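# Shelve aisle floor cartons at the far-end shelving section

## Task

Pick up every carton lying on the aisle floor and set each one onto a shelf of the final shelving section at the far end of the aisle (either side is fine). Each carton must rest directly on the shelf board, not stacked on another carton, sit level, and stay within the shelf's edges. The robot must not tip over or be left leaning, or the task fails.

## Robot and tools

ROBOT. TidyBot++: a wheeled base 0.54 m long, 0.50 m wide and 0.38 m tall on four driven casters. On top is one seven-joint arm with a two-finger gripper. The shoulder sits 0.12 m ahead of the base centre, 0.68 m above the floor. Link lengths: upper arm 0.42 m, forearm 0.31 m, wrist to hand point 0.31 m. At the start the arm is folded with the hand pointing down; it then reaches up to 0.08 m past the base front. Cameras: base_camera (fixed on the base, pinhole, 644x364) and wrist_camera (fisheye, 644x476, looking along the hand).

FRAMES. Base frame, in metres: origin on the floor below the base centre, x forward, y left, z up. The odometry frame equals the base frame as it was when the scene began; base_odometry reports x, y and heading (rad, left positive, -3.142 to 3.142) in it, counted from wheel turns, so slip shows as travel. hand_pose is given in the base frame and marks the centre of the closed finger pads; its z axis points out along the fingers, and the fingers open along its y axis.

move. One action per call, built from base, joints, target, speeds, min_time_s; cameras and blocking are extras. All parts start together.
- base: an object with any of translate_m (forward positive), strafe_m (left positive), each -2 to 2 m, and rotate_rad (counter-clockwise seen from above positive), -6.3 to 6.3 rad. These are offsets from where the base stands when the command begins, measured along its own axes at that moment.
- joints: an object of absolute targets by name: joint_1_rad to joint_7_rad in radians, gripper_pos from 0 (open) to 1 (closed). joint_2_rad is limited to ±2.249, joint_4_rad to ±2.579, joint_6_rad to ±2.099; the others turn freely and take the shorter way, so turn in steps below half a turn. Signs: joint_1_rad positive turns the arm clockwise from above (opposite to heading); joint_2_rad positive leans the upper arm forward; joint_4_rad negative bends the forearm forward when joint_3_rad is 3.14; joint_6_rad negative bends the hand forward; joint_7_rad positive turns a down-pointing hand counter-clockwise, and at 1.57 the fingers open left-right.
- target: one flat list of seven numbers, [x, y, z, qw, qx, qy, qz], an absolute hand pose in the base frame (metres, then a unit quaternion). With target, joints may contain only gripper_pos.
- speeds: top speeds for this action: translate_m/strafe_m 0.05-0.5 m/s (give only one when combining them), rotate_rad 0.1-1.57 rad/s, gripper_pos 0.234-0.993 per second.
- min_time_s: 0.1-8 s, the minimum duration of each arm motion.
- cameras: list of base_camera, wrist_camera or all; [] for none. blocking: true (default) waits until everything rests; false returns within about half a second.
A move with no action just reports state and images.

wait: seconds 0-10, no new commands. stop: brakes all your running motions. zoom_image: camera plus region [x0, y0, x1, y1] in image pixels from the top-left, at most 504 by 504. finished_scene: scene number; call nothing after it in that reply.

RESULTS. base_status, joint_status, hand_status read moving, done, off_target (resting away from target, maybe still pushing), not_followed (arm targets withheld, e.g. self-collision with a cause: line or pose unreachable), contact_stop or time_out (stops; the motion then holds where it ended), torque_fault, limit_stop_at_motor_heat. on_its_own lists things you did not command. motor_effort gives each motor's effort as a percent of maximum, with the peak of the last action in brackets. base_tilt gives lean in degrees (forward, right). hand_target is where the hand would be with joints exactly on target; a load makes it hang lower. Lines ARM HIT, MOTOR HOT and OVER-TEMPERATURE FAULT warn of trouble. A refused call, or any stop you did not order, cancels the rest of that reply's move, wait and finished_scene calls.

ARM TIPS. After a target move, correct by adding (wanted position - hand_pose) to the last target's x, y, z. To hold still, resend hand_target, not hand_pose. The arm sags under load and does not avoid obstacles; it can hit the base. Poses low and close in front of the base often miss. A down-pointing hand reaches at most about 0.94 m high, and only near the base. When a held object lands on a surface, hand_pose stops dropping while commands keep going lower.

GRIPPER. Gap is roughly 85 x (1 - gripper_pos) mm. A spring makes fingers touch earlier than the reading suggests. off_target on the gripper means it is gripping something and squeezing hard (about 100-140 N). The cartons are empty and crush easily: close slowly, only a little past first contact.

AVOID. Dropping cartons or releasing them while moving; hard contact with shelves, walls or floor; driving or turning while the raised arm catches on something (the robot can tip); reaching far out from the fold or swinging a stretched arm sideways; twisting or yanking the gripper. Torque limits are 104.5 N m for joints 1-4 and 51.3 N m for joints 5-7; exceeding them freezes the arm for 10 s. Long holds or stretched postures heat motors until the arm goes limp. Loose objects may occasionally be nudged by outside forces.

Each tool is called after "Emit:" as name(argument=value, ...), one argument or row to a line, values as JSON.

## Session

Emit:
move(
)

Scene clock: 0.00 s.
base_odometry: x=+0.000 y=+0.000 heading=+0.000
base_tilt: forward=-0.3 right=+0.1
base_status: not commanded
joint_positions: joint_1_rad=+0.001 joint_2_rad=-0.350 joint_3_rad=+3.142 joint_4_rad=-2.534 joint_5_rad=+0.034 joint_6_rad=-0.896 joint_7_rad=+1.597 gripper_pos=+0.002
joint_status: not commanded
motor_effort: joint_1_rad=-1 joint_2_rad=-1 joint_3_rad=+0 joint_4_rad=+11 joint_5_rad=+1 joint_6_rad=+1 joint_7_rad=+0
hand_pose: x=+0.2510 y=-0.0071 z=+0.5856 quat_wxyz=(+0.014, +0.999, +0.022, +0.030) (m; base frame)
hand_target: x=+0.2510 y=-0.0071 z=+0.5856 quat_wxyz=(+0.014, +0.999, +0.022, +0.030) (m; base frame)
hand_status: not commanded
pictures: base_camera, wrist_camera

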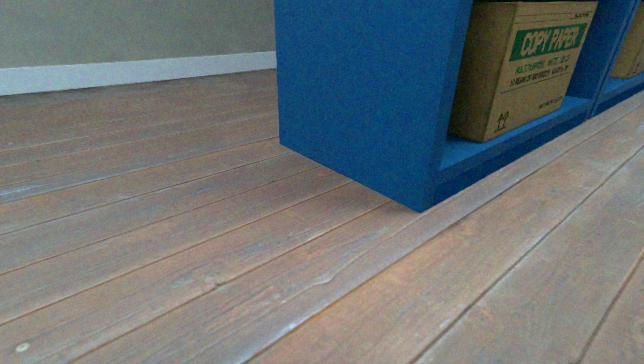

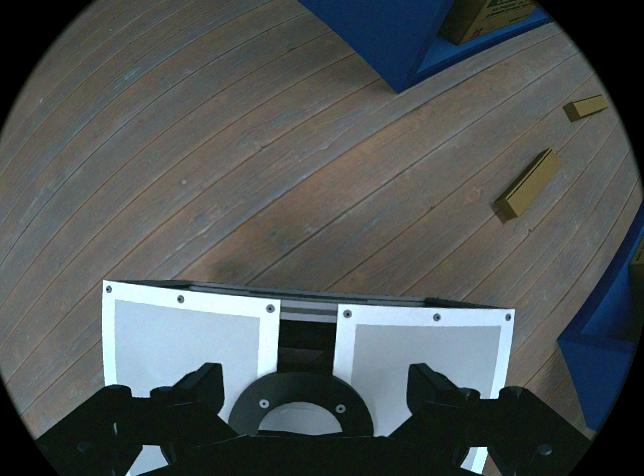

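Emit:
move(
  base={"rotate_rad": -0.85},
  cameras=["all"],
)

Scene clock: 10.03 s.
move: done
base_odometry: x=+0.000 y=+0.000 heading=-0.850
base_tilt: forward=-0.3 right=+0.1
base_status: done
joint_positions: joint_1_rad=+0.001 joint_2_rad=-0.350 joint_3_rad=+3.142 joint_4_rad=-2.534 joint_5_rad=+0.034 joint_6_rad=-0.896 joint_7_rad=+1.597 gripper_pos=+0.002
joint_status: not commanded
motor_effort: joint_1_rad=-1(2) joint_2_rad=-1(3) joint_3_rad=+0(1) joint_4_rad=+11(12) joint_5_rad=+1(2) joint_6_rad=+1(1) joint_7_rad=+1(1)
hand_pose: x=+0.2510 y=-0.0071 z=+0.5856 quat_wxyz=(+0.014, +0.999, +0.022, +0.030)
hand_target: x=+0.2510 y=-0.0071 z=+0.5856 quat_wxyz=(+0.014, +0.999, +0.022, +0.030)
hand_status: not commanded
pictures: base_camera, wrist_camera

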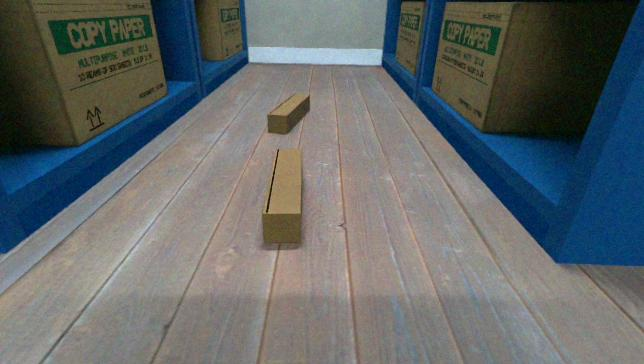

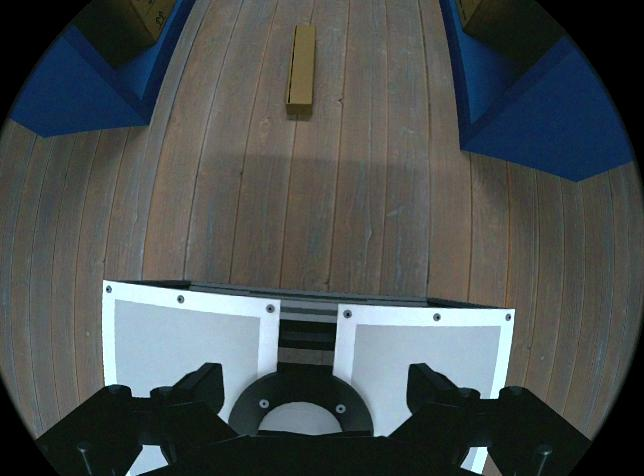

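Emit:
move(
  joints={"joint_6_rad": 0.55},
  cameras=["all"],
)

Scene clock: 13.67 s.
move: done
base_odometry: x=+0.000 y=+0.000 heading=-0.850
base_tilt: forward=-0.3 right=+0.1
base_status: not commanded
joint_positions: joint_1_rad=+0.001 joint_2_rad=-0.350 joint_3_rad=+3.142 joint_4_rad=-2.534 joint_5_rad=+0.034 joint_6_rad=+0.465 joint_7_rad=+1.597 gripper_pos=+0.002
joint_status: all done
motor_effort: joint_1_rad=-1(1) joint_2_rad=-5(7) joint_3_rad=+0(1) joint_4_rad=+16(16) joint_5_rad=+1(2) joint_6_rad=+10(10) joint_7_rad=+0(1)
hand_pose: x=+0.5397 y=+0.0054 z=+0.8501 quat_wxyz=(+0.013, +0.757, +0.026, +0.653)
hand_target: x=+0.5425 y=+0.0062 z=+0.8764 quat_wxyz=(+0.013, +0.729, +0.025, +0.684)
hand_status: not commanded
pictures: base_camera, wrist_camera
wrist_camera: T_world_to_cam=[[0.02617, -0.99884, 0.04043, -0.04214], [-0.14831, -0.04388, -0.98797, 0.97585], [0.9886, 0.01986, -0.14928, -0.27315]] pos_world=[0.41586, 0.00615, 0.92503]

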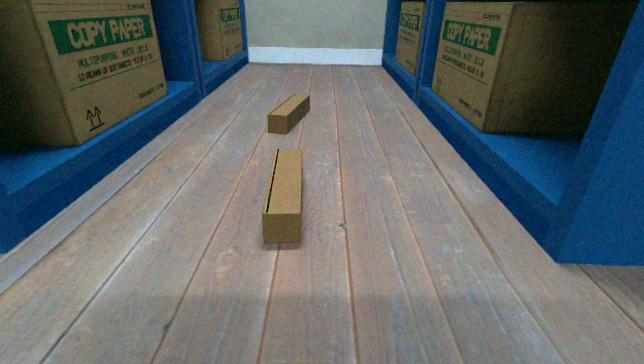

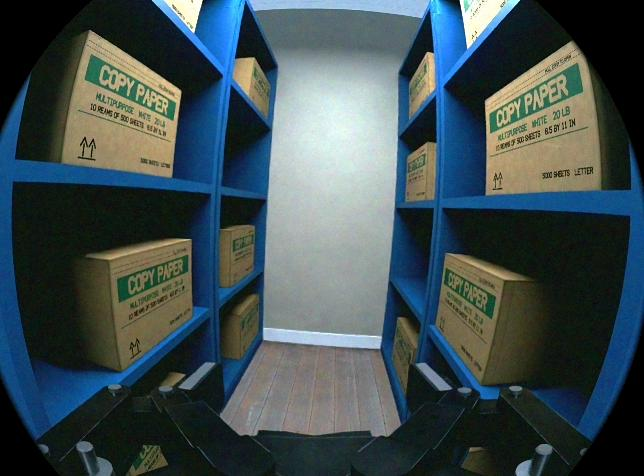

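Emit:
zoom_image(
  camera="wrist_camera",
  region=[200, 30, 440, 410],
)

Emit:
zoom_image(
  camera="base_camera",
  region=[180, 0, 460, 260],
)

Scaled by 1.326.

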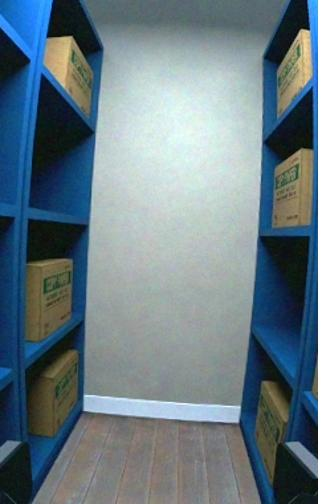

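Scaled by 1.800.

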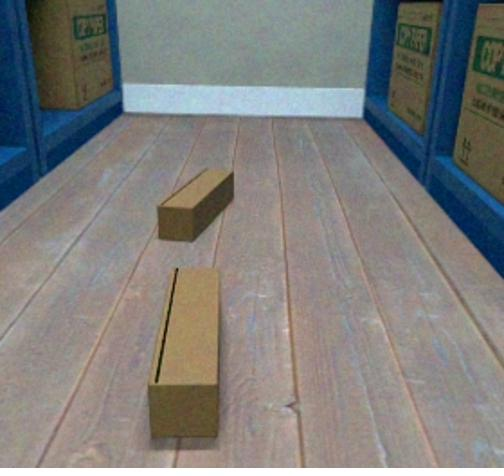

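Emit:
move(
  base={"translate_m": 0.116, "strafe_m": 0.024},
  joints={"joint_1_rad": 0.0, "joint_2_rad": 1.395, "joint_3_rad": 3.1416, "joint_4_rad": -1.826, "joint_5_rad": 0.0, "joint_6_rad": 0.742, "joint_7_rad": 1.5708, "gripper_pos": 0.2},
  min_time_s=3,
  cameras=["all"],
)

Scene clock: 61.57 s.
move: done
base_odometry: x=+0.095 y=-0.071 heading=-0.850
base_tilt: forward=-0.2 right=+0.1
base_status: done
joint_positions: joint_1_rad=+0.001 joint_2_rad=+1.351 joint_3_rad=+3.142 joint_4_rad=-1.845 joint_5_rad=+0.034 joint_6_rad=+0.663 joint_7_rad=+1.597 gripper_pos=+0.200
joint_status: all done
motor_effort: joint_1_rad=-1(2) joint_2_rad=-33(36) joint_3_rad=-1(2) joint_4_rad=+1(17) joint_5_rad=+1(3) joint_6_rad=+5(10) joint_7_rad=+1(2)
hand_pose: x=+0.6901 y=+0.0069 z=+0.2041 quat_wxyz=(-0.002, +0.954, +0.028, +0.299)
hand_target: x=+0.6998 y=+0.0013 z=+0.1966 quat_wxyz=(+0.000, +0.946, +0.000, +0.325)
hand_status: not commanded
pictures: base_camera, wrist_camera
wrist_camera: T_world_to_cam=[[0.04771, -0.99886, 0.00157, -0.02546], [-0.82041, -0.04008, -0.57037, 0.73863], [0.56978, 0.02592, -0.82139, -0.09211]] pos_world=[0.65968, 0.00656, 0.34567]

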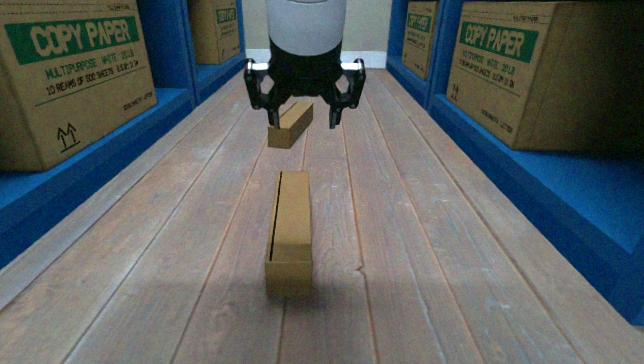

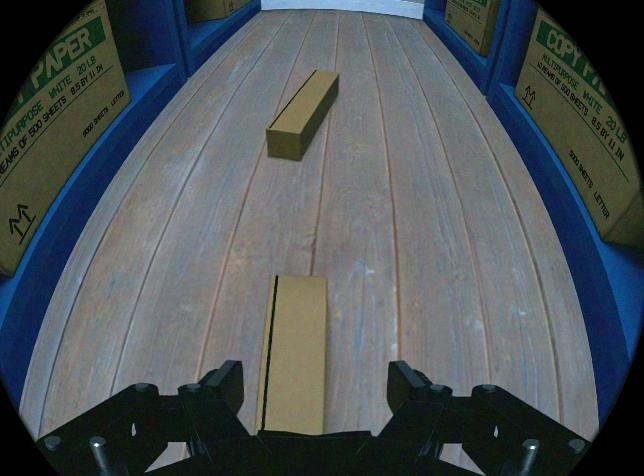

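Emit:
move(
  base={"translate_m": -0.03, "strafe_m": 0.018},
  joints={"joint_2_rad": 1.68, "joint_4_rad": -1.585, "joint_6_rad": 0.83, "gripper_pos": 0.05},
  min_time_s=2,
  cameras=["all"],
)

Scene clock: 75.97 s.
move: done
base_odometry: x=+0.089 y=-0.037 heading=-0.850
base_tilt: forward=-0.3 right=+0.0
base_status: done
joint_positions: joint_1_rad=+0.001 joint_2_rad=+1.634 joint_3_rad=+3.142 joint_4_rad=-1.602 joint_5_rad=+0.034 joint_6_rad=+0.750 joint_7_rad=+1.597 gripper_pos=+0.053
joint_status: all done
motor_effort: joint_1_rad=-1(3) joint_2_rad=-34(36) joint_3_rad=-1(2) joint_4_rad=+1(2) joint_5_rad=+1(2) joint_6_rad=+5(7) joint_7_rad=+1(1)
hand_pose: x=+0.6989 y=+0.0079 z=+0.0956 quat_wxyz=(-0.002, +0.946, +0.028, +0.322)
hand_target: x=+0.7007 y=+0.0013 z=+0.0872 quat_wxyz=(+0.000, +0.938, +0.000, +0.346)
hand_status: not commanded
pictures: base_camera, wrist_camera
wrist_camera: T_world_to_cam=[[0.04794, -0.99885, 0.00081, -0.02476], [-0.79229, -0.03853, -0.60892, 0.66797], [0.60825, 0.02855, -0.79323, -0.21597]] pos_world=[0.66178, 0.00717, 0.23545]

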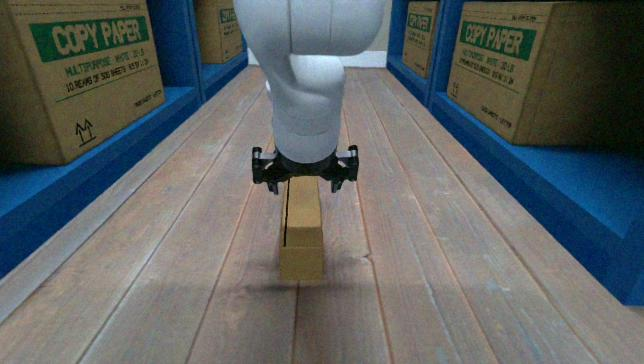

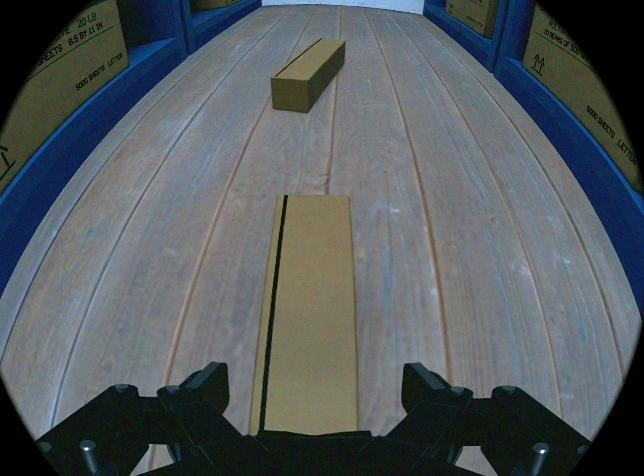

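Emit:
move(
  joints={"joint_2_rad": 1.789, "joint_4_rad": -1.462, "joint_6_rad": 0.824, "gripper_pos": 0.2},
  min_time_s=2,
  cameras=["all"],
)

Scene clock: 81.87 s.
move: done
base_odometry: x=+0.089 y=-0.037 heading=-0.850
base_tilt: forward=-0.3 right=+0.1
base_status: not commanded
joint_positions: joint_1_rad=+0.001 joint_2_rad=+1.720 joint_3_rad=+3.142 joint_4_rad=-1.477 joint_5_rad=+0.034 joint_6_rad=+0.760 joint_7_rad=+1.597 gripper_pos=+0.200
joint_status: all done
motor_effort: joint_1_rad=-1(1) joint_2_rad=-32(35) joint_3_rad=-1(2) joint_4_rad=+1(2) joint_5_rad=+1(2) joint_6_rad=+4(6) joint_7_rad=+1(1)
hand_pose: x=+0.7188 y=+0.0080 z=+0.0679 quat_wxyz=(-0.002, +0.938, +0.028, +0.345)
hand_target: x=+0.6995 y=+0.0013 z=+0.0431 quat_wxyz=(+0.000, +0.937, +0.000, +0.350)
hand_status: not commanded
pictures: base_camera, wrist_camera
wrist_camera: T_world_to_cam=[[0.04797, -0.99884, 0.00282, -0.02579], [-0.76219, -0.03843, -0.64621, 0.64768], [0.64558, 0.02885, -0.76315, -0.27881]] pos_world=[0.67489, 0.00717, 0.20584]

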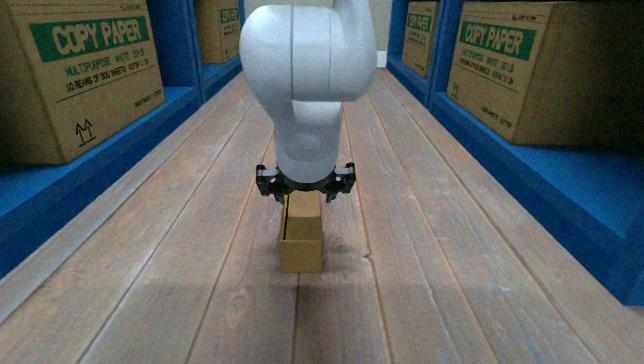

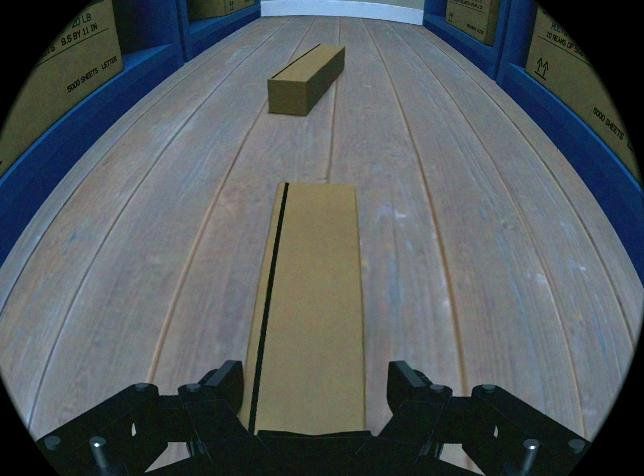

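Emit:
zoom_image(
  camera="base_camera",
  region=[220, 120, 400, 300],
)

Emit:
zoom_image(
  camera="wrist_camera",
  region=[180, 320, 460, 476],
)

Scaled by 2.800.

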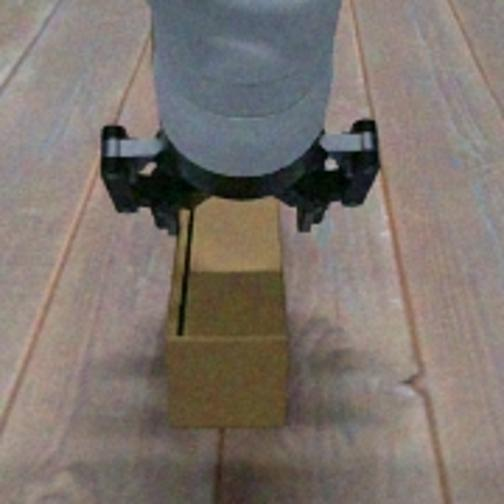

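Scaled by 1.800.

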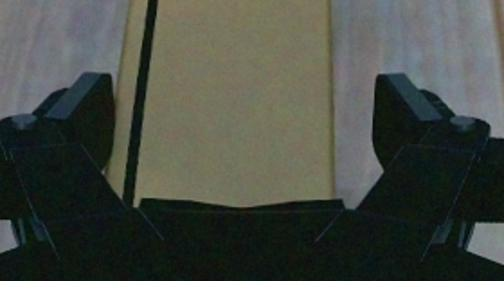

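Emit:
move(
  joints={"joint_2_rad": 1.765, "gripper_pos": 0.27},
  speeds={"gripper_pos": 0.234},
  cameras=["all"],
)

Emit:
zoom_image(
  camera="wrist_camera",
  region=[180, 320, 460, 476],
)

Scene clock: 90.83 s.
move: done
base_odometry: x=+0.089 y=-0.037 heading=-0.850
base_tilt: forward=-0.3 right=+0.0
base_status: not commanded
joint_positions: joint_1_rad=+0.001 joint_2_rad=+1.720 joint_3_rad=+3.142 joint_4_rad=-1.476 joint_5_rad=+0.034 joint_6_rad=+0.764 joint_7_rad=+1.597 gripper_pos=+0.271
joint_status: all done
motor_effort: joint_1_rad=+0(1) joint_2_rad=-31(32) joint_3_rad=-1(1) joint_4_rad=+1(1) joint_5_rad=+1(1) joint_6_rad=+4(4) joint_7_rad=+0(1)
hand_pose: x=+0.7203 y=+0.0080 z=+0.0689 quat_wxyz=(-0.002, +0.937, +0.028, +0.347)
hand_target: x=+0.7146 y=+0.0013 z=+0.0572 quat_wxyz=(+0.000, +0.933, +0.000, +0.361)
hand_status: not commanded
pictures: base_camera, wrist_camera
wrist_camera: T_world_to_cam=[[0.04795, -0.99885, 0.00293, -0.02585], [-0.75879, -0.03833, -0.65021, 0.64742], [0.64957, 0.02895, -0.75975, -0.28219]] pos_world=[0.6758, 0.00717, 0.20664]

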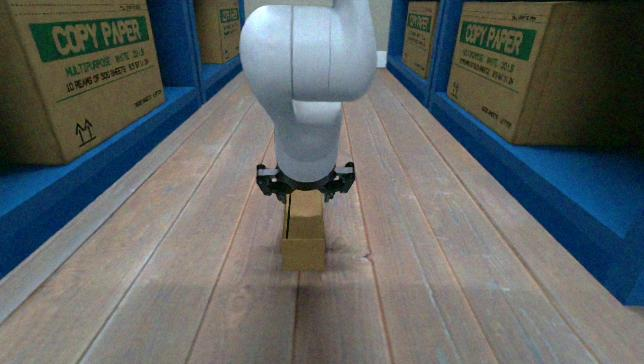

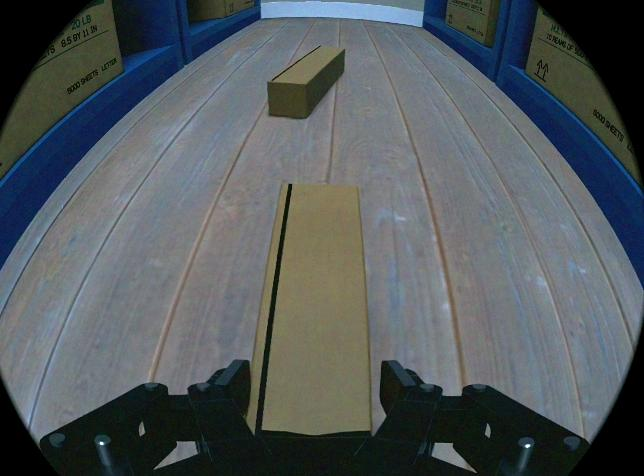

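Scaled by 1.800.

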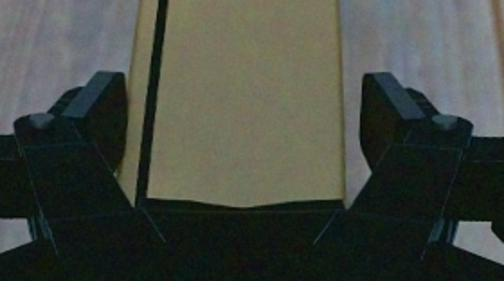

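Emit:
move(
  joints={"gripper_pos": 0.31},
  speeds={"gripper_pos": 0.234},
  cameras=["wrist_camera"],
)

Emit:
zoom_image(
  camera="wrist_camera",
  region=[180, 320, 460, 476],
)

Emit:
move(
  joints={"gripper_pos": 0.325},
  speeds={"gripper_pos": 0.234},
  cameras=["wrist_camera"],
)

Emit:
zoom_image(
  camera="wrist_camera",
  region=[180, 320, 460, 476],
)

Scene clock: 94.43 s.
move: done
base_odometry: x=+0.089 y=-0.037 heading=-0.850
base_tilt: forward=-0.3 right=+0.1
base_status: not commanded
joint_positions: joint_1_rad=+0.001 joint_2_rad=+1.720 joint_3_rad=+3.142 joint_4_rad=-1.476 joint_5_rad=+0.034 joint_6_rad=+0.766 joint_7_rad=+1.597 gripper_pos=+0.311
joint_status: all done
motor_effort: joint_1_rad=+0(1) joint_2_rad=-31(32) joint_3_rad=+0(1) joint_4_rad=+1(1) joint_5_rad=+1(1) joint_6_rad=+3(4) joint_7_rad=+1(1)
hand_pose: x=+0.7211 y=+0.0080 z=+0.0694 quat_wxyz=(-0.002, +0.937, +0.028, +0.348)
hand_target: x=+0.7146 y=+0.0013 z=+0.0572 quat_wxyz=(+0.000, +0.933, +0.000, +0.361)
hand_status: not commanded
wrist_camera: T_world_to_cam=[[0.04786, -0.99885, 0.00297, -0.02582], [-0.75727, -0.03823, -0.65198, 0.64733], [0.65134, 0.02895, -0.75823, -0.28367]] pos_world=[0.6762, 0.00717, 0.20704]

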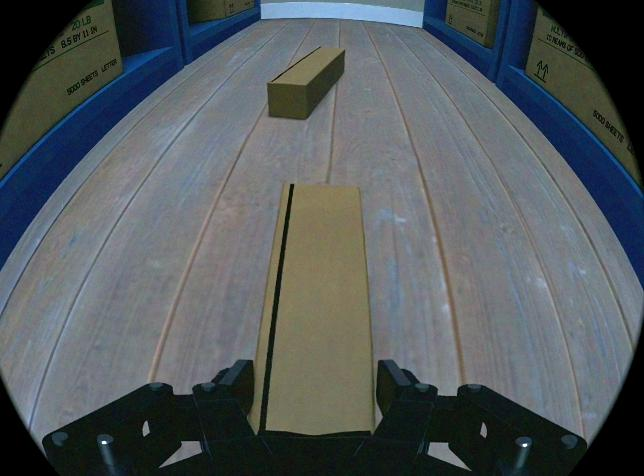

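Scaled by 1.800.

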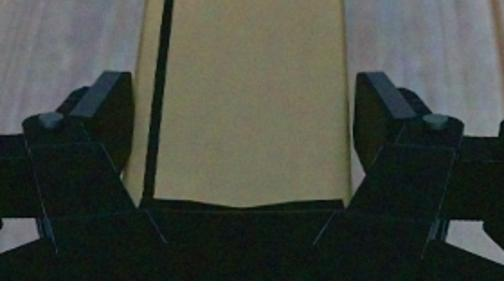

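Scene clock: 95.07 s.
move: done
base_odometry: x=+0.089 y=-0.037 heading=-0.850
base_tilt: forward=-0.3 right=+0.1
base_status: not commanded
joint_positions: joint_1_rad=+0.001 joint_2_rad=+1.720 joint_3_rad=+3.142 joint_4_rad=-1.476 joint_5_rad=+0.034 joint_6_rad=+0.766 joint_7_rad=+1.597 gripper_pos=+0.323
joint_status: all done
motor_effort: joint_1_rad=-1(1) joint_2_rad=-31(31) joint_3_rad=+0(1) joint_4_rad=+1(1) joint_5_rad=+1(1) joint_6_rad=+4(4) joint_7_rad=+1(1)
hand_pose: x=+0.7212 y=+0.0080 z=+0.0695 quat_wxyz=(-0.002, +0.937, +0.028, +0.348)
hand_target: x=+0.7146 y=+0.0013 z=+0.0572 quat_wxyz=(+0.000, +0.933, +0.000, +0.361)
hand_status: not commanded
wrist_camera: T_world_to_cam=[[0.04786, -0.99885, 0.003, -0.02583], [-0.75685, -0.03823, -0.65246, 0.64729], [0.65183, 0.02895, -0.75781, -0.28407]] pos_world=[0.6763, 0.00717, 0.20714]

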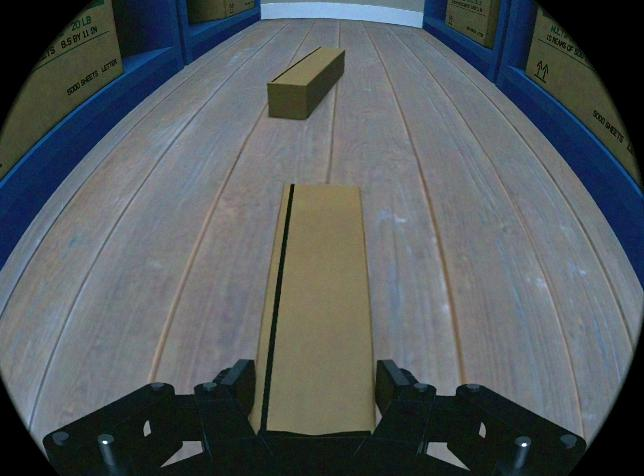

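Scaled by 1.800.

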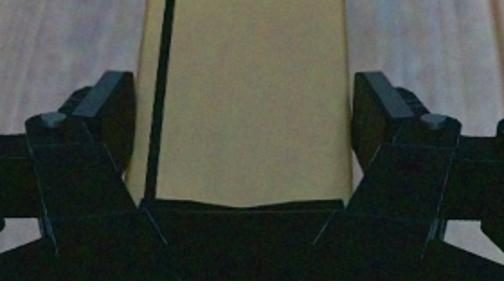

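Emit:
move(
  joints={"gripper_pos": 0.335},
  speeds={"gripper_pos": 0.234},
)

Emit:
move(
  joints={"gripper_pos": 0.343},
  speeds={"gripper_pos": 0.234},
)

Emit:
move(
  joints={"gripper_pos": 0.351},
  speeds={"gripper_pos": 0.234},
  cameras=["wrist_camera"],
)

Emit:
zoom_image(
  camera="wrist_camera",
  region=[180, 320, 460, 476],
)

Scene clock: 97.03 s.
move: done
base_odometry: x=+0.089 y=-0.037 heading=-0.850
base_tilt: forward=-0.2 right=+0.1
base_status: not commanded
joint_positions: joint_1_rad=+0.001 joint_2_rad=+1.720 joint_3_rad=+3.142 joint_4_rad=-1.476 joint_5_rad=+0.034 joint_6_rad=+0.766 joint_7_rad=+1.597 gripper_pos=+0.335
joint_status: all done
motor_effort: joint_1_rad=+0(1) joint_2_rad=-30(31) joint_3_rad=+0(1) joint_4_rad=+1(2) joint_5_rad=+1(1) joint_6_rad=+3(4) joint_7_rad=+1(2)
hand_pose: x=+0.7212 y=+0.0080 z=+0.0695 quat_wxyz=(-0.002, +0.937, +0.028, +0.348)
hand_target: x=+0.7146 y=+0.0013 z=+0.0572 quat_wxyz=(+0.000, +0.933, +0.000, +0.361)
hand_status: not commanded
pictures: none

Scene clock: 97.67 s.
move: done
base_odometry: x=+0.089 y=-0.037 heading=-0.850
base_tilt: forward=-0.3 right=+0.1
base_status: not commanded
joint_positions: joint_1_rad=+0.001 joint_2_rad=+1.720 joint_3_rad=+3.142 joint_4_rad=-1.476 joint_5_rad=+0.034 joint_6_rad=+0.766 joint_7_rad=+1.597 gripper_pos=+0.343
joint_status: all done
motor_effort: joint_1_rad=+0(1) joint_2_rad=-30(31) joint_3_rad=+0(1) joint_4_rad=+1(1) joint_5_rad=+1(1) joint_6_rad=+4(4) joint_7_rad=+1(1)
hand_pose: x=+0.7212 y=+0.0080 z=+0.0695 quat_wxyz=(-0.002, +0.937, +0.028, +0.348)
hand_target: x=+0.7146 y=+0.0013 z=+0.0572 quat_wxyz=(+0.000, +0.933, +0.000, +0.361)
hand_status: not commanded
pictures: none

Scene clock: 98.30 s.
move: done
base_odometry: x=+0.089 y=-0.037 heading=-0.850
base_tilt: forward=-0.3 right=+0.1
base_status: not commanded
joint_positions: joint_1_rad=+0.001 joint_2_rad=+1.720 joint_3_rad=+3.142 joint_4_rad=-1.476 joint_5_rad=+0.034 joint_6_rad=+0.766 joint_7_rad=+1.597 gripper_pos=+0.351
joint_status: all done
motor_effort: joint_1_rad=-1(1) joint_2_rad=-30(31) joint_3_rad=+0(1) joint_4_rad=+1(1) joint_5_rad=+1(1) joint_6_rad=+3(4) joint_7_rad=+1(1)
hand_pose: x=+0.7212 y=+0.0080 z=+0.0695 quat_wxyz=(-0.002, +0.937, +0.028, +0.348)
hand_target: x=+0.7146 y=+0.0013 z=+0.0572 quat_wxyz=(+0.000, +0.933, +0.000, +0.361)
hand_status: not commanded
wrist_camera: T_world_to_cam=[[0.04786, -0.99885, 0.003, -0.02583], [-0.75685, -0.03823, -0.65246, 0.64729], [0.65183, 0.02895, -0.75781, -0.28407]] pos_world=[0.6763, 0.00717, 0.20714]

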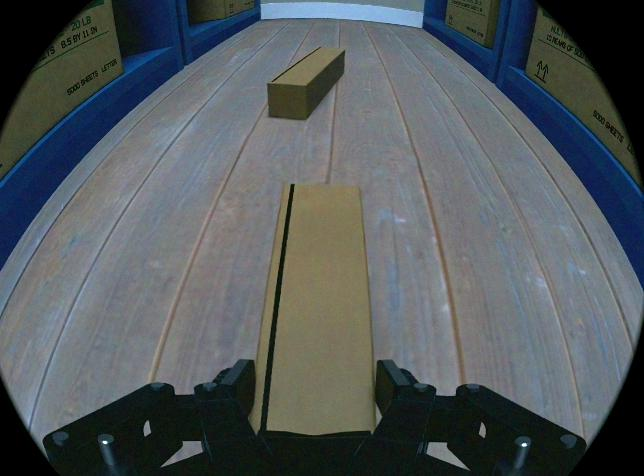

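Scaled by 1.800.

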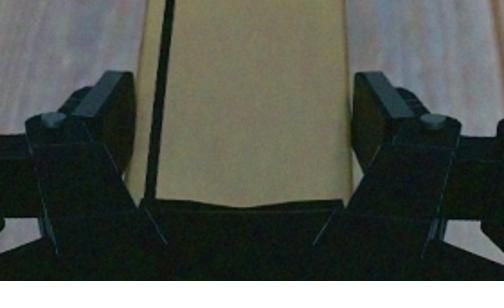

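Emit:
move(
  joints={"gripper_pos": 0.358},
  speeds={"gripper_pos": 0.234},
)

Emit:
move(
  joints={"gripper_pos": 0.364},
  speeds={"gripper_pos": 0.234},
  cameras=["wrist_camera"],
)

Emit:
zoom_image(
  camera="wrist_camera",
  region=[180, 320, 460, 476],
)

Scene clock: 102.93 s.
move: done
base_odometry: x=+0.089 y=-0.037 heading=-0.850
base_tilt: forward=-0.3 right=+0.0
base_status: not commanded
joint_positions: joint_1_rad=+0.001 joint_2_rad=+1.720 joint_3_rad=+3.142 joint_4_rad=-1.476 joint_5_rad=+0.034 joint_6_rad=+0.766 joint_7_rad=+1.597 gripper_pos=+0.359
joint_status: all done
motor_effort: joint_1_rad=+0(1) joint_2_rad=-31(31) joint_3_rad=+0(1) joint_4_rad=+1(2) joint_5_rad=+1(1) joint_6_rad=+3(4) joint_7_rad=+1(1)
hand_pose: x=+0.7213 y=+0.0080 z=+0.0696 quat_wxyz=(-0.002, +0.937, +0.028, +0.349)
hand_target: x=+0.7146 y=+0.0013 z=+0.0572 quat_wxyz=(+0.000, +0.933, +0.000, +0.361)
hand_status: not commanded
pictures: none

Scene clock: 103.53 s.
move: done
base_odometry: x=+0.089 y=-0.037 heading=-0.850
base_tilt: forward=-0.3 right=+0.0
base_status: not commanded
joint_positions: joint_1_rad=+0.001 joint_2_rad=+1.720 joint_3_rad=+3.142 joint_4_rad=-1.476 joint_5_rad=+0.034 joint_6_rad=+0.767 joint_7_rad=+1.597 gripper_pos=+0.362
joint_status: all done
motor_effort: joint_1_rad=+0(1) joint_2_rad=-30(31) joint_3_rad=+0(1) joint_4_rad=+1(1) joint_5_rad=+1(1) joint_6_rad=+3(4) joint_7_rad=+1(1)
hand_pose: x=+0.7213 y=+0.0080 z=+0.0696 quat_wxyz=(-0.002, +0.937, +0.028, +0.349)
hand_target: x=+0.7146 y=+0.0013 z=+0.0572 quat_wxyz=(+0.000, +0.933, +0.000, +0.361)
hand_status: not commanded
wrist_camera: T_world_to_cam=[[0.04787, -0.99885, 0.00303, -0.02584], [-0.75658, -0.03823, -0.65279, 0.64723], [0.65215, 0.02895, -0.75754, -0.28427]] pos_world=[0.6763, 0.00717, 0.20724]

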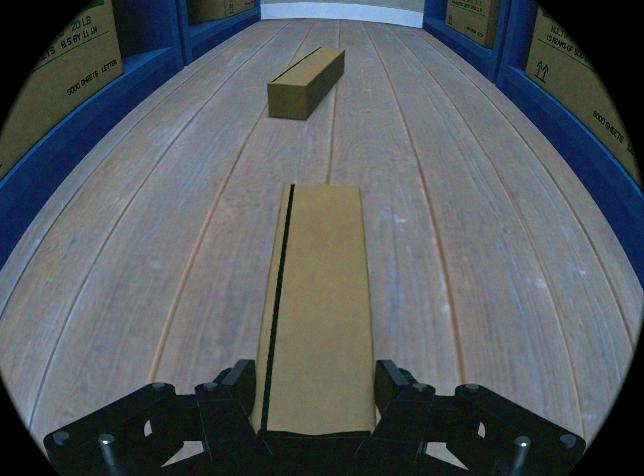

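Scaled by 1.800.

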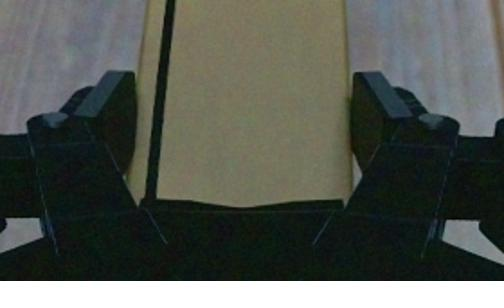

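Emit:
move(
  joints={"joint_2_rad": 1.60, "joint_4_rad": -1.61, "joint_6_rad": 0.74},
  min_time_s=3,
  cameras=["all"],
)

Emit:
zoom_image(
  camera="base_camera",
  region=[220, 120, 400, 300],
)

Scene clock: 108.10 s.
move: done
base_odometry: x=+0.089 y=-0.037 heading=-0.850
base_tilt: forward=-0.2 right=+0.0
base_status: not commanded
joint_positions: joint_1_rad=+0.001 joint_2_rad=+1.658 joint_3_rad=+3.142 joint_4_rad=-1.593 joint_5_rad=+0.034 joint_6_rad=+0.767 joint_7_rad=+1.597 gripper_pos=+0.362
joint_status: all done
motor_effort: joint_1_rad=-1(2) joint_2_rad=-34(35) joint_3_rad=-1(2) joint_4_rad=+1(2) joint_5_rad=+1(2) joint_6_rad=+5(6) joint_7_rad=+0(1)
hand_pose: x=+0.6940 y=+0.0080 z=+0.0862 quat_wxyz=(-0.003, +0.946, +0.027, +0.323)
hand_target: x=+0.7118 y=+0.0013 z=+0.1122 quat_wxyz=(+0.000, +0.944, +0.000, +0.330)
hand_status: not commanded
pictures: base_camera, wrist_camera
wrist_camera: T_world_to_cam=[[0.04788, -0.99885, 0.00034, -0.02435], [-0.79122, -0.03813, -0.61035, 0.65775], [0.60966, 0.02896, -0.79214, -0.22144]] pos_world=[0.65659, 0.00717, 0.22605]

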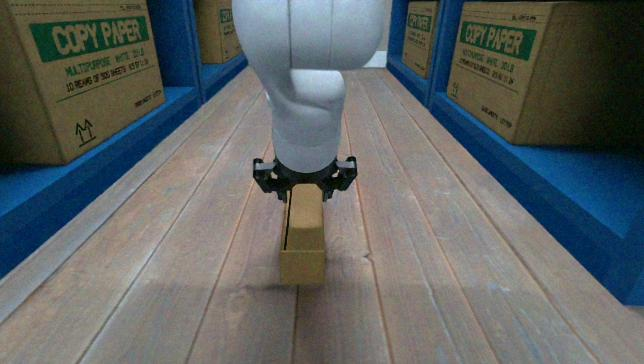

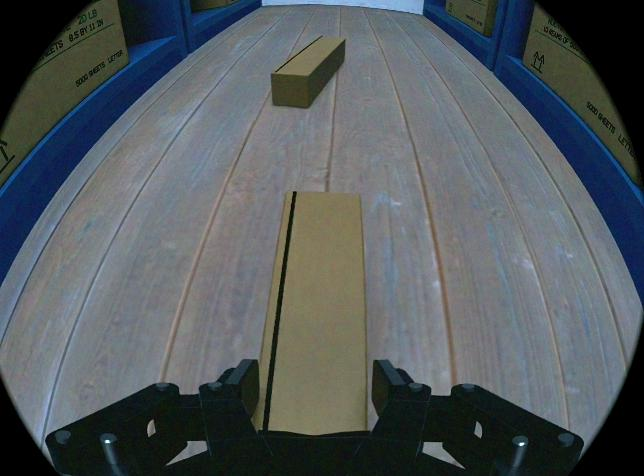

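Scaled by 2.800.

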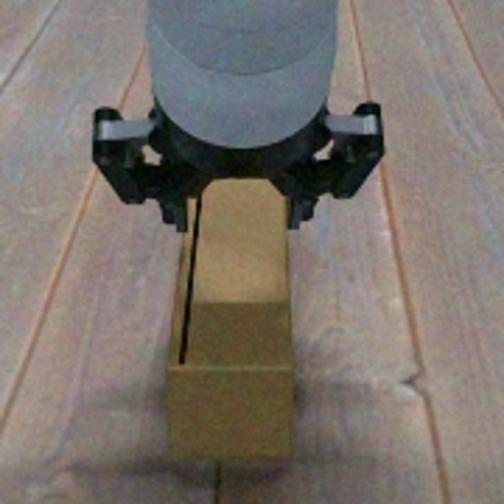

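Emit:
move(
  joints={"joint_2_rad": 1.435, "joint_4_rad": -1.762, "joint_6_rad": 0.735},
  min_time_s=3,
  cameras=["all"],
)

Emit:
zoom_image(
  camera="base_camera",
  region=[220, 120, 400, 300],
)

Scene clock: 115.17 s.
move: done
base_odometry: x=+0.089 y=-0.037 heading=-0.850
base_tilt: forward=-0.3 right=+0.1
base_status: not commanded
joint_positions: joint_1_rad=+0.001 joint_2_rad=+1.495 joint_3_rad=+3.142 joint_4_rad=-1.744 joint_5_rad=+0.034 joint_6_rad=+0.767 joint_7_rad=+1.597 gripper_pos=+0.362
joint_status: all done
motor_effort: joint_1_rad=-1(2) joint_2_rad=-35(35) joint_3_rad=-2(2) joint_4_rad=+1(2) joint_5_rad=+1(2) joint_6_rad=+5(7) joint_7_rad=+1(1)
hand_pose: x=+0.7011 y=+0.0080 z=+0.1569 quat_wxyz=(-0.003, +0.944, +0.027, +0.329)
hand_target: x=+0.7141 y=+0.0013 z=+0.1828 quat_wxyz=(+0.000, +0.943, +0.000, +0.333)
hand_status: not commanded
pictures: base_camera, wrist_camera
wrist_camera: T_world_to_cam=[[0.04787, -0.99885, 0.00091, -0.0248], [-0.78387, -0.03813, -0.61976, 0.7028], [0.61908, 0.02896, -0.78479, -0.17755]] pos_world=[0.66201, 0.00717, 0.29625]

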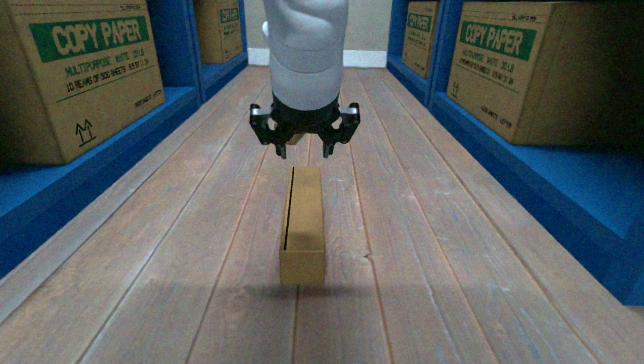

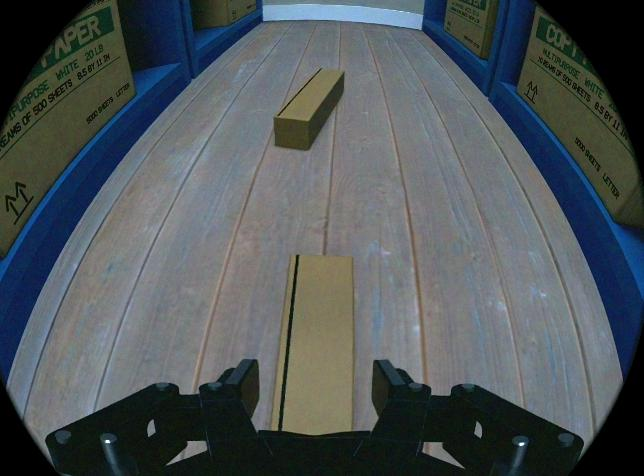

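Scaled by 2.800.

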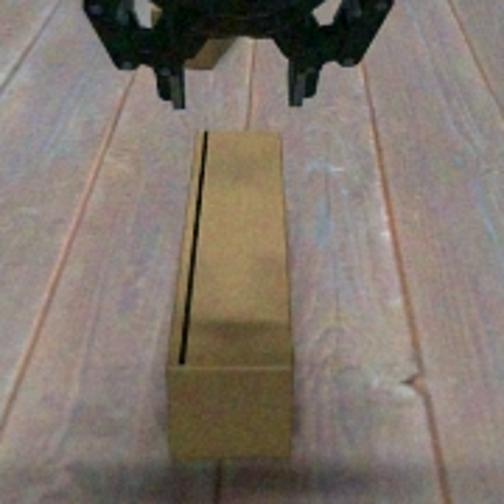

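Emit:
move(
  joints={"joint_2_rad": 1.76, "joint_4_rad": -1.443, "joint_6_rad": 0.69, "gripper_pos": 0.2},
  min_time_s=3,
  cameras=["all"],
)

Emit:
zoom_image(
  camera="base_camera",
  region=[220, 120, 400, 300],
)

Scene clock: 125.00 s.
move: done
base_odometry: x=+0.089 y=-0.037 heading=-0.850
base_tilt: forward=-0.3 right=+0.1
base_status: not commanded
joint_positions: joint_1_rad=+0.001 joint_2_rad=+1.712 joint_3_rad=+3.142 joint_4_rad=-1.461 joint_5_rad=+0.034 joint_6_rad=+0.763 joint_7_rad=+1.597 gripper_pos=+0.201
joint_status: all done
motor_effort: joint_1_rad=-1(2) joint_2_rad=-35(37) joint_3_rad=-1(2) joint_4_rad=+2(3) joint_5_rad=+1(2) joint_6_rad=+6(7) joint_7_rad=+0(1)
hand_pose: x=+0.7335 y=+0.0080 z=+0.0768 quat_wxyz=(-0.002, +0.933, +0.028, +0.358)
hand_target: x=+0.6960 y=+0.0013 z=+0.0371 quat_wxyz=(+0.000, +0.951, +0.000, +0.309)
hand_status: not commanded
pictures: base_camera, wrist_camera
wrist_camera: T_world_to_cam=[[0.0478, -0.99885, 0.0041, -0.0265], [-0.74376, -0.03833, -0.66734, 0.65282], [0.66673, 0.02885, -0.74474, -0.29853]] pos_world=[0.68585, 0.00717, 0.21343]

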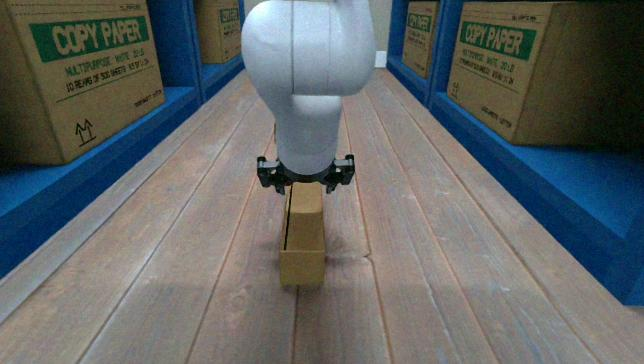

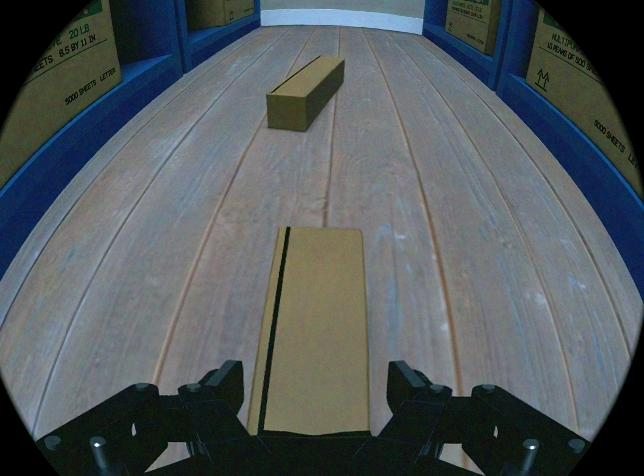

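Scaled by 2.800.

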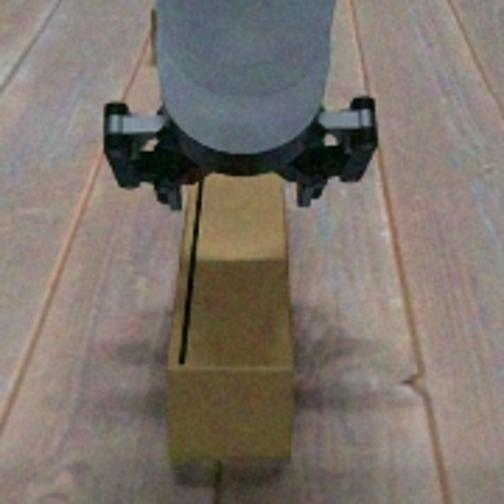

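Emit:
move(
  joints={"joint_2_rad": 1.805, "joint_4_rad": -1.443, "joint_6_rad": 0.68},
  min_time_s=2,
  cameras=["all"],
)

Emit:
zoom_image(
  camera="base_camera",
  region=[220, 120, 400, 300],
)

Scene clock: 130.43 s.
move: done
base_odometry: x=+0.089 y=-0.037 heading=-0.850
base_tilt: forward=-0.3 right=+0.1
base_status: not commanded
joint_positions: joint_1_rad=+0.001 joint_2_rad=+1.755 joint_3_rad=+3.142 joint_4_rad=-1.461 joint_5_rad=+0.034 joint_6_rad=+0.754 joint_7_rad=+1.597 gripper_pos=+0.201
joint_status: all done
motor_effort: joint_1_rad=-1(1) joint_2_rad=-34(36) joint_3_rad=-1(2) joint_4_rad=+1(3) joint_5_rad=+1(2) joint_6_rad=+5(7) joint_7_rad=+0(1)
hand_pose: x=+0.7049 y=+0.0079 z=+0.0493 quat_wxyz=(-0.002, +0.942, +0.028, +0.333)
hand_target: x=+0.6638 y=+0.0013 z=+0.0101 quat_wxyz=(+0.000, +0.959, +0.000, +0.283)
hand_status: not commanded
pictures: base_camera, wrist_camera
wrist_camera: T_world_to_cam=[[0.04797, -0.99885, 0.00189, -0.02506], [-0.77738, -0.03852, -0.62785, 0.63491], [0.6272, 0.02865, -0.77833, -0.27036]] pos_world=[0.66433, 0.00717, 0.18824]

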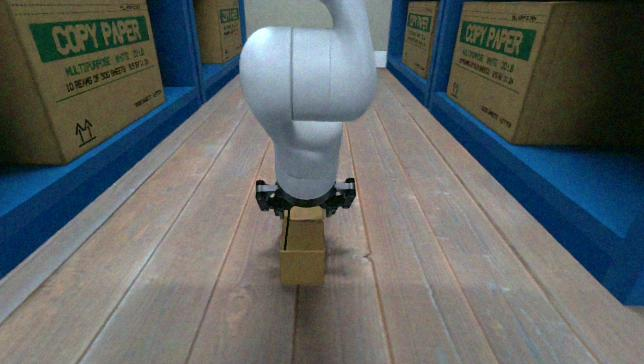

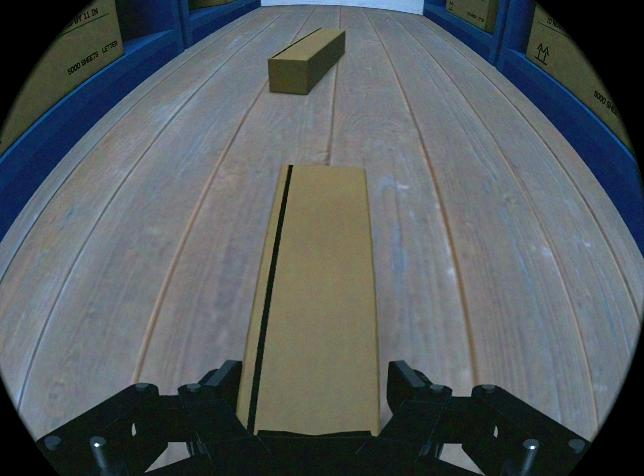

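Scaled by 2.800.

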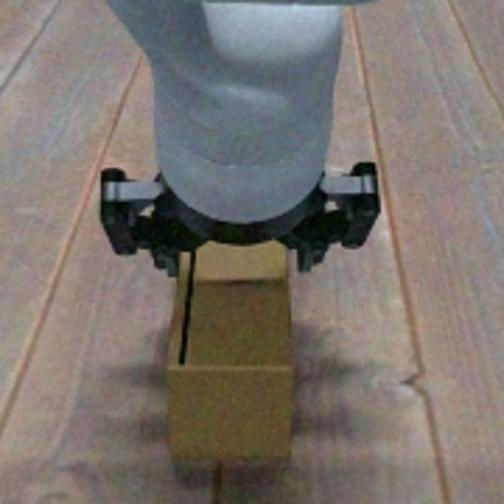

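Emit:
move(
  joints={"gripper_pos": 0.31},
  speeds={"gripper_pos": 0.234},
)

Emit:
move(
  joints={"gripper_pos": 0.33},
  speeds={"gripper_pos": 0.234},
)

Emit:
move(
  joints={"gripper_pos": 0.345},
  speeds={"gripper_pos": 0.234},
)

Emit:
move(
  joints={"gripper_pos": 0.36},
  speeds={"gripper_pos": 0.234},
  cameras=["all"],
)

Emit:
zoom_image(
  camera="wrist_camera",
  region=[180, 320, 460, 476],
)

Scene clock: 133.83 s.
move: done
base_odometry: x=+0.089 y=-0.037 heading=-0.850
base_tilt: forward=-0.3 right=+0.1
base_status: not commanded
joint_positions: joint_1_rad=+0.001 joint_2_rad=+1.755 joint_3_rad=+3.142 joint_4_rad=-1.461 joint_5_rad=+0.034 joint_6_rad=+0.754 joint_7_rad=+1.597 gripper_pos=+0.311
joint_status: all done
motor_effort: joint_1_rad=-1(1) joint_2_rad=-33(35) joint_3_rad=-1(2) joint_4_rad=+2(2) joint_5_rad=+1(2) joint_6_rad=+5(6) joint_7_rad=+1(1)
hand_pose: x=+0.7050 y=+0.0079 z=+0.0493 quat_wxyz=(-0.002, +0.942, +0.028, +0.333)
hand_target: x=+0.6638 y=+0.0013 z=+0.0101 quat_wxyz=(+0.000, +0.959, +0.000, +0.283)
hand_status: not commanded
pictures: none

Scene clock: 134.60 s.
move: done
base_odometry: x=+0.089 y=-0.037 heading=-0.850
base_tilt: forward=-0.3 right=+0.0
base_status: not commanded
joint_positions: joint_1_rad=+0.001 joint_2_rad=+1.755 joint_3_rad=+3.142 joint_4_rad=-1.460 joint_5_rad=+0.034 joint_6_rad=+0.754 joint_7_rad=+1.597 gripper_pos=+0.329
joint_status: all done
motor_effort: joint_1_rad=-1(1) joint_2_rad=-31(34) joint_3_rad=-1(2) joint_4_rad=+1(2) joint_5_rad=+1(1) joint_6_rad=+5(6) joint_7_rad=+0(1)
hand_pose: x=+0.7053 y=+0.0079 z=+0.0493 quat_wxyz=(-0.002, +0.942, +0.028, +0.334)
hand_target: x=+0.6638 y=+0.0013 z=+0.0101 quat_wxyz=(+0.000, +0.959, +0.000, +0.283)
hand_status: not commanded
pictures: none

Scene clock: 135.53 s.
move: done
base_odometry: x=+0.089 y=-0.037 heading=-0.850
base_tilt: forward=-0.2 right=+0.1
base_status: not commanded
joint_positions: joint_1_rad=+0.001 joint_2_rad=+1.755 joint_3_rad=+3.142 joint_4_rad=-1.459 joint_5_rad=+0.034 joint_6_rad=+0.754 joint_7_rad=+1.597 gripper_pos=+0.341
joint_status: all done
motor_effort: joint_1_rad=-1(2) joint_2_rad=-31(33) joint_3_rad=-1(1) joint_4_rad=+1(1) joint_5_rad=+1(1) joint_6_rad=+4(5) joint_7_rad=+0(1)
hand_pose: x=+0.7058 y=+0.0079 z=+0.0495 quat_wxyz=(-0.002, +0.942, +0.028, +0.334)
hand_target: x=+0.6638 y=+0.0013 z=+0.0101 quat_wxyz=(+0.000, +0.959, +0.000, +0.283)
hand_status: not commanded
pictures: none

Scene clock: 136.50 s.
move: done
base_odometry: x=+0.089 y=-0.037 heading=-0.850
base_tilt: forward=-0.3 right=+0.1
base_status: not commanded
joint_positions: joint_1_rad=+0.001 joint_2_rad=+1.755 joint_3_rad=+3.142 joint_4_rad=-1.458 joint_5_rad=+0.034 joint_6_rad=+0.754 joint_7_rad=+1.597 gripper_pos=+0.357
joint_status: all done
motor_effort: joint_1_rad=-1(1) joint_2_rad=-29(31) joint_3_rad=+0(1) joint_4_rad=+1(1) joint_5_rad=+1(1) joint_6_rad=+3(4) joint_7_rad=+1(1)
hand_pose: x=+0.7064 y=+0.0079 z=+0.0497 quat_wxyz=(-0.002, +0.942, +0.028, +0.335)
hand_target: x=+0.6638 y=+0.0013 z=+0.0101 quat_wxyz=(+0.000, +0.959, +0.000, +0.283)
hand_status: not commanded
pictures: base_camera, wrist_camera
wrist_camera: T_world_to_cam=[[0.04797, -0.99885, 0.00203, -0.02515], [-0.77568, -0.03853, -0.62995, 0.6353], [0.6293, 0.02865, -0.77663, -0.2726]] pos_world=[0.66554, 0.00717, 0.18854]

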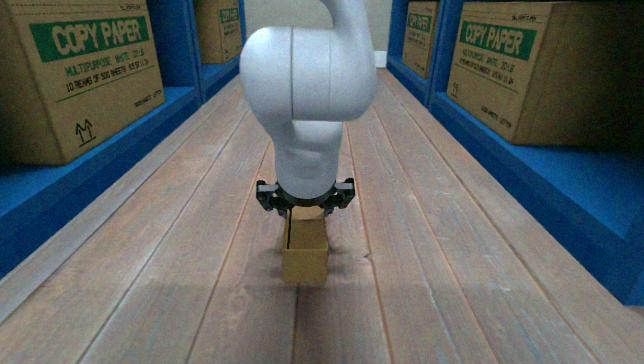

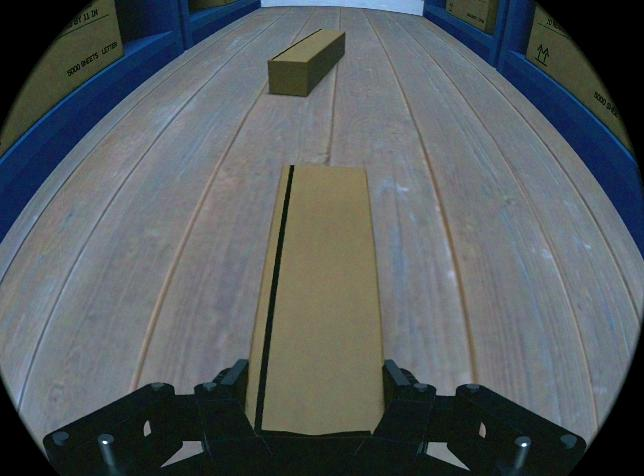

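Scaled by 1.800.

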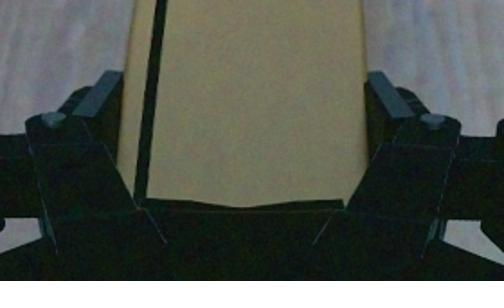

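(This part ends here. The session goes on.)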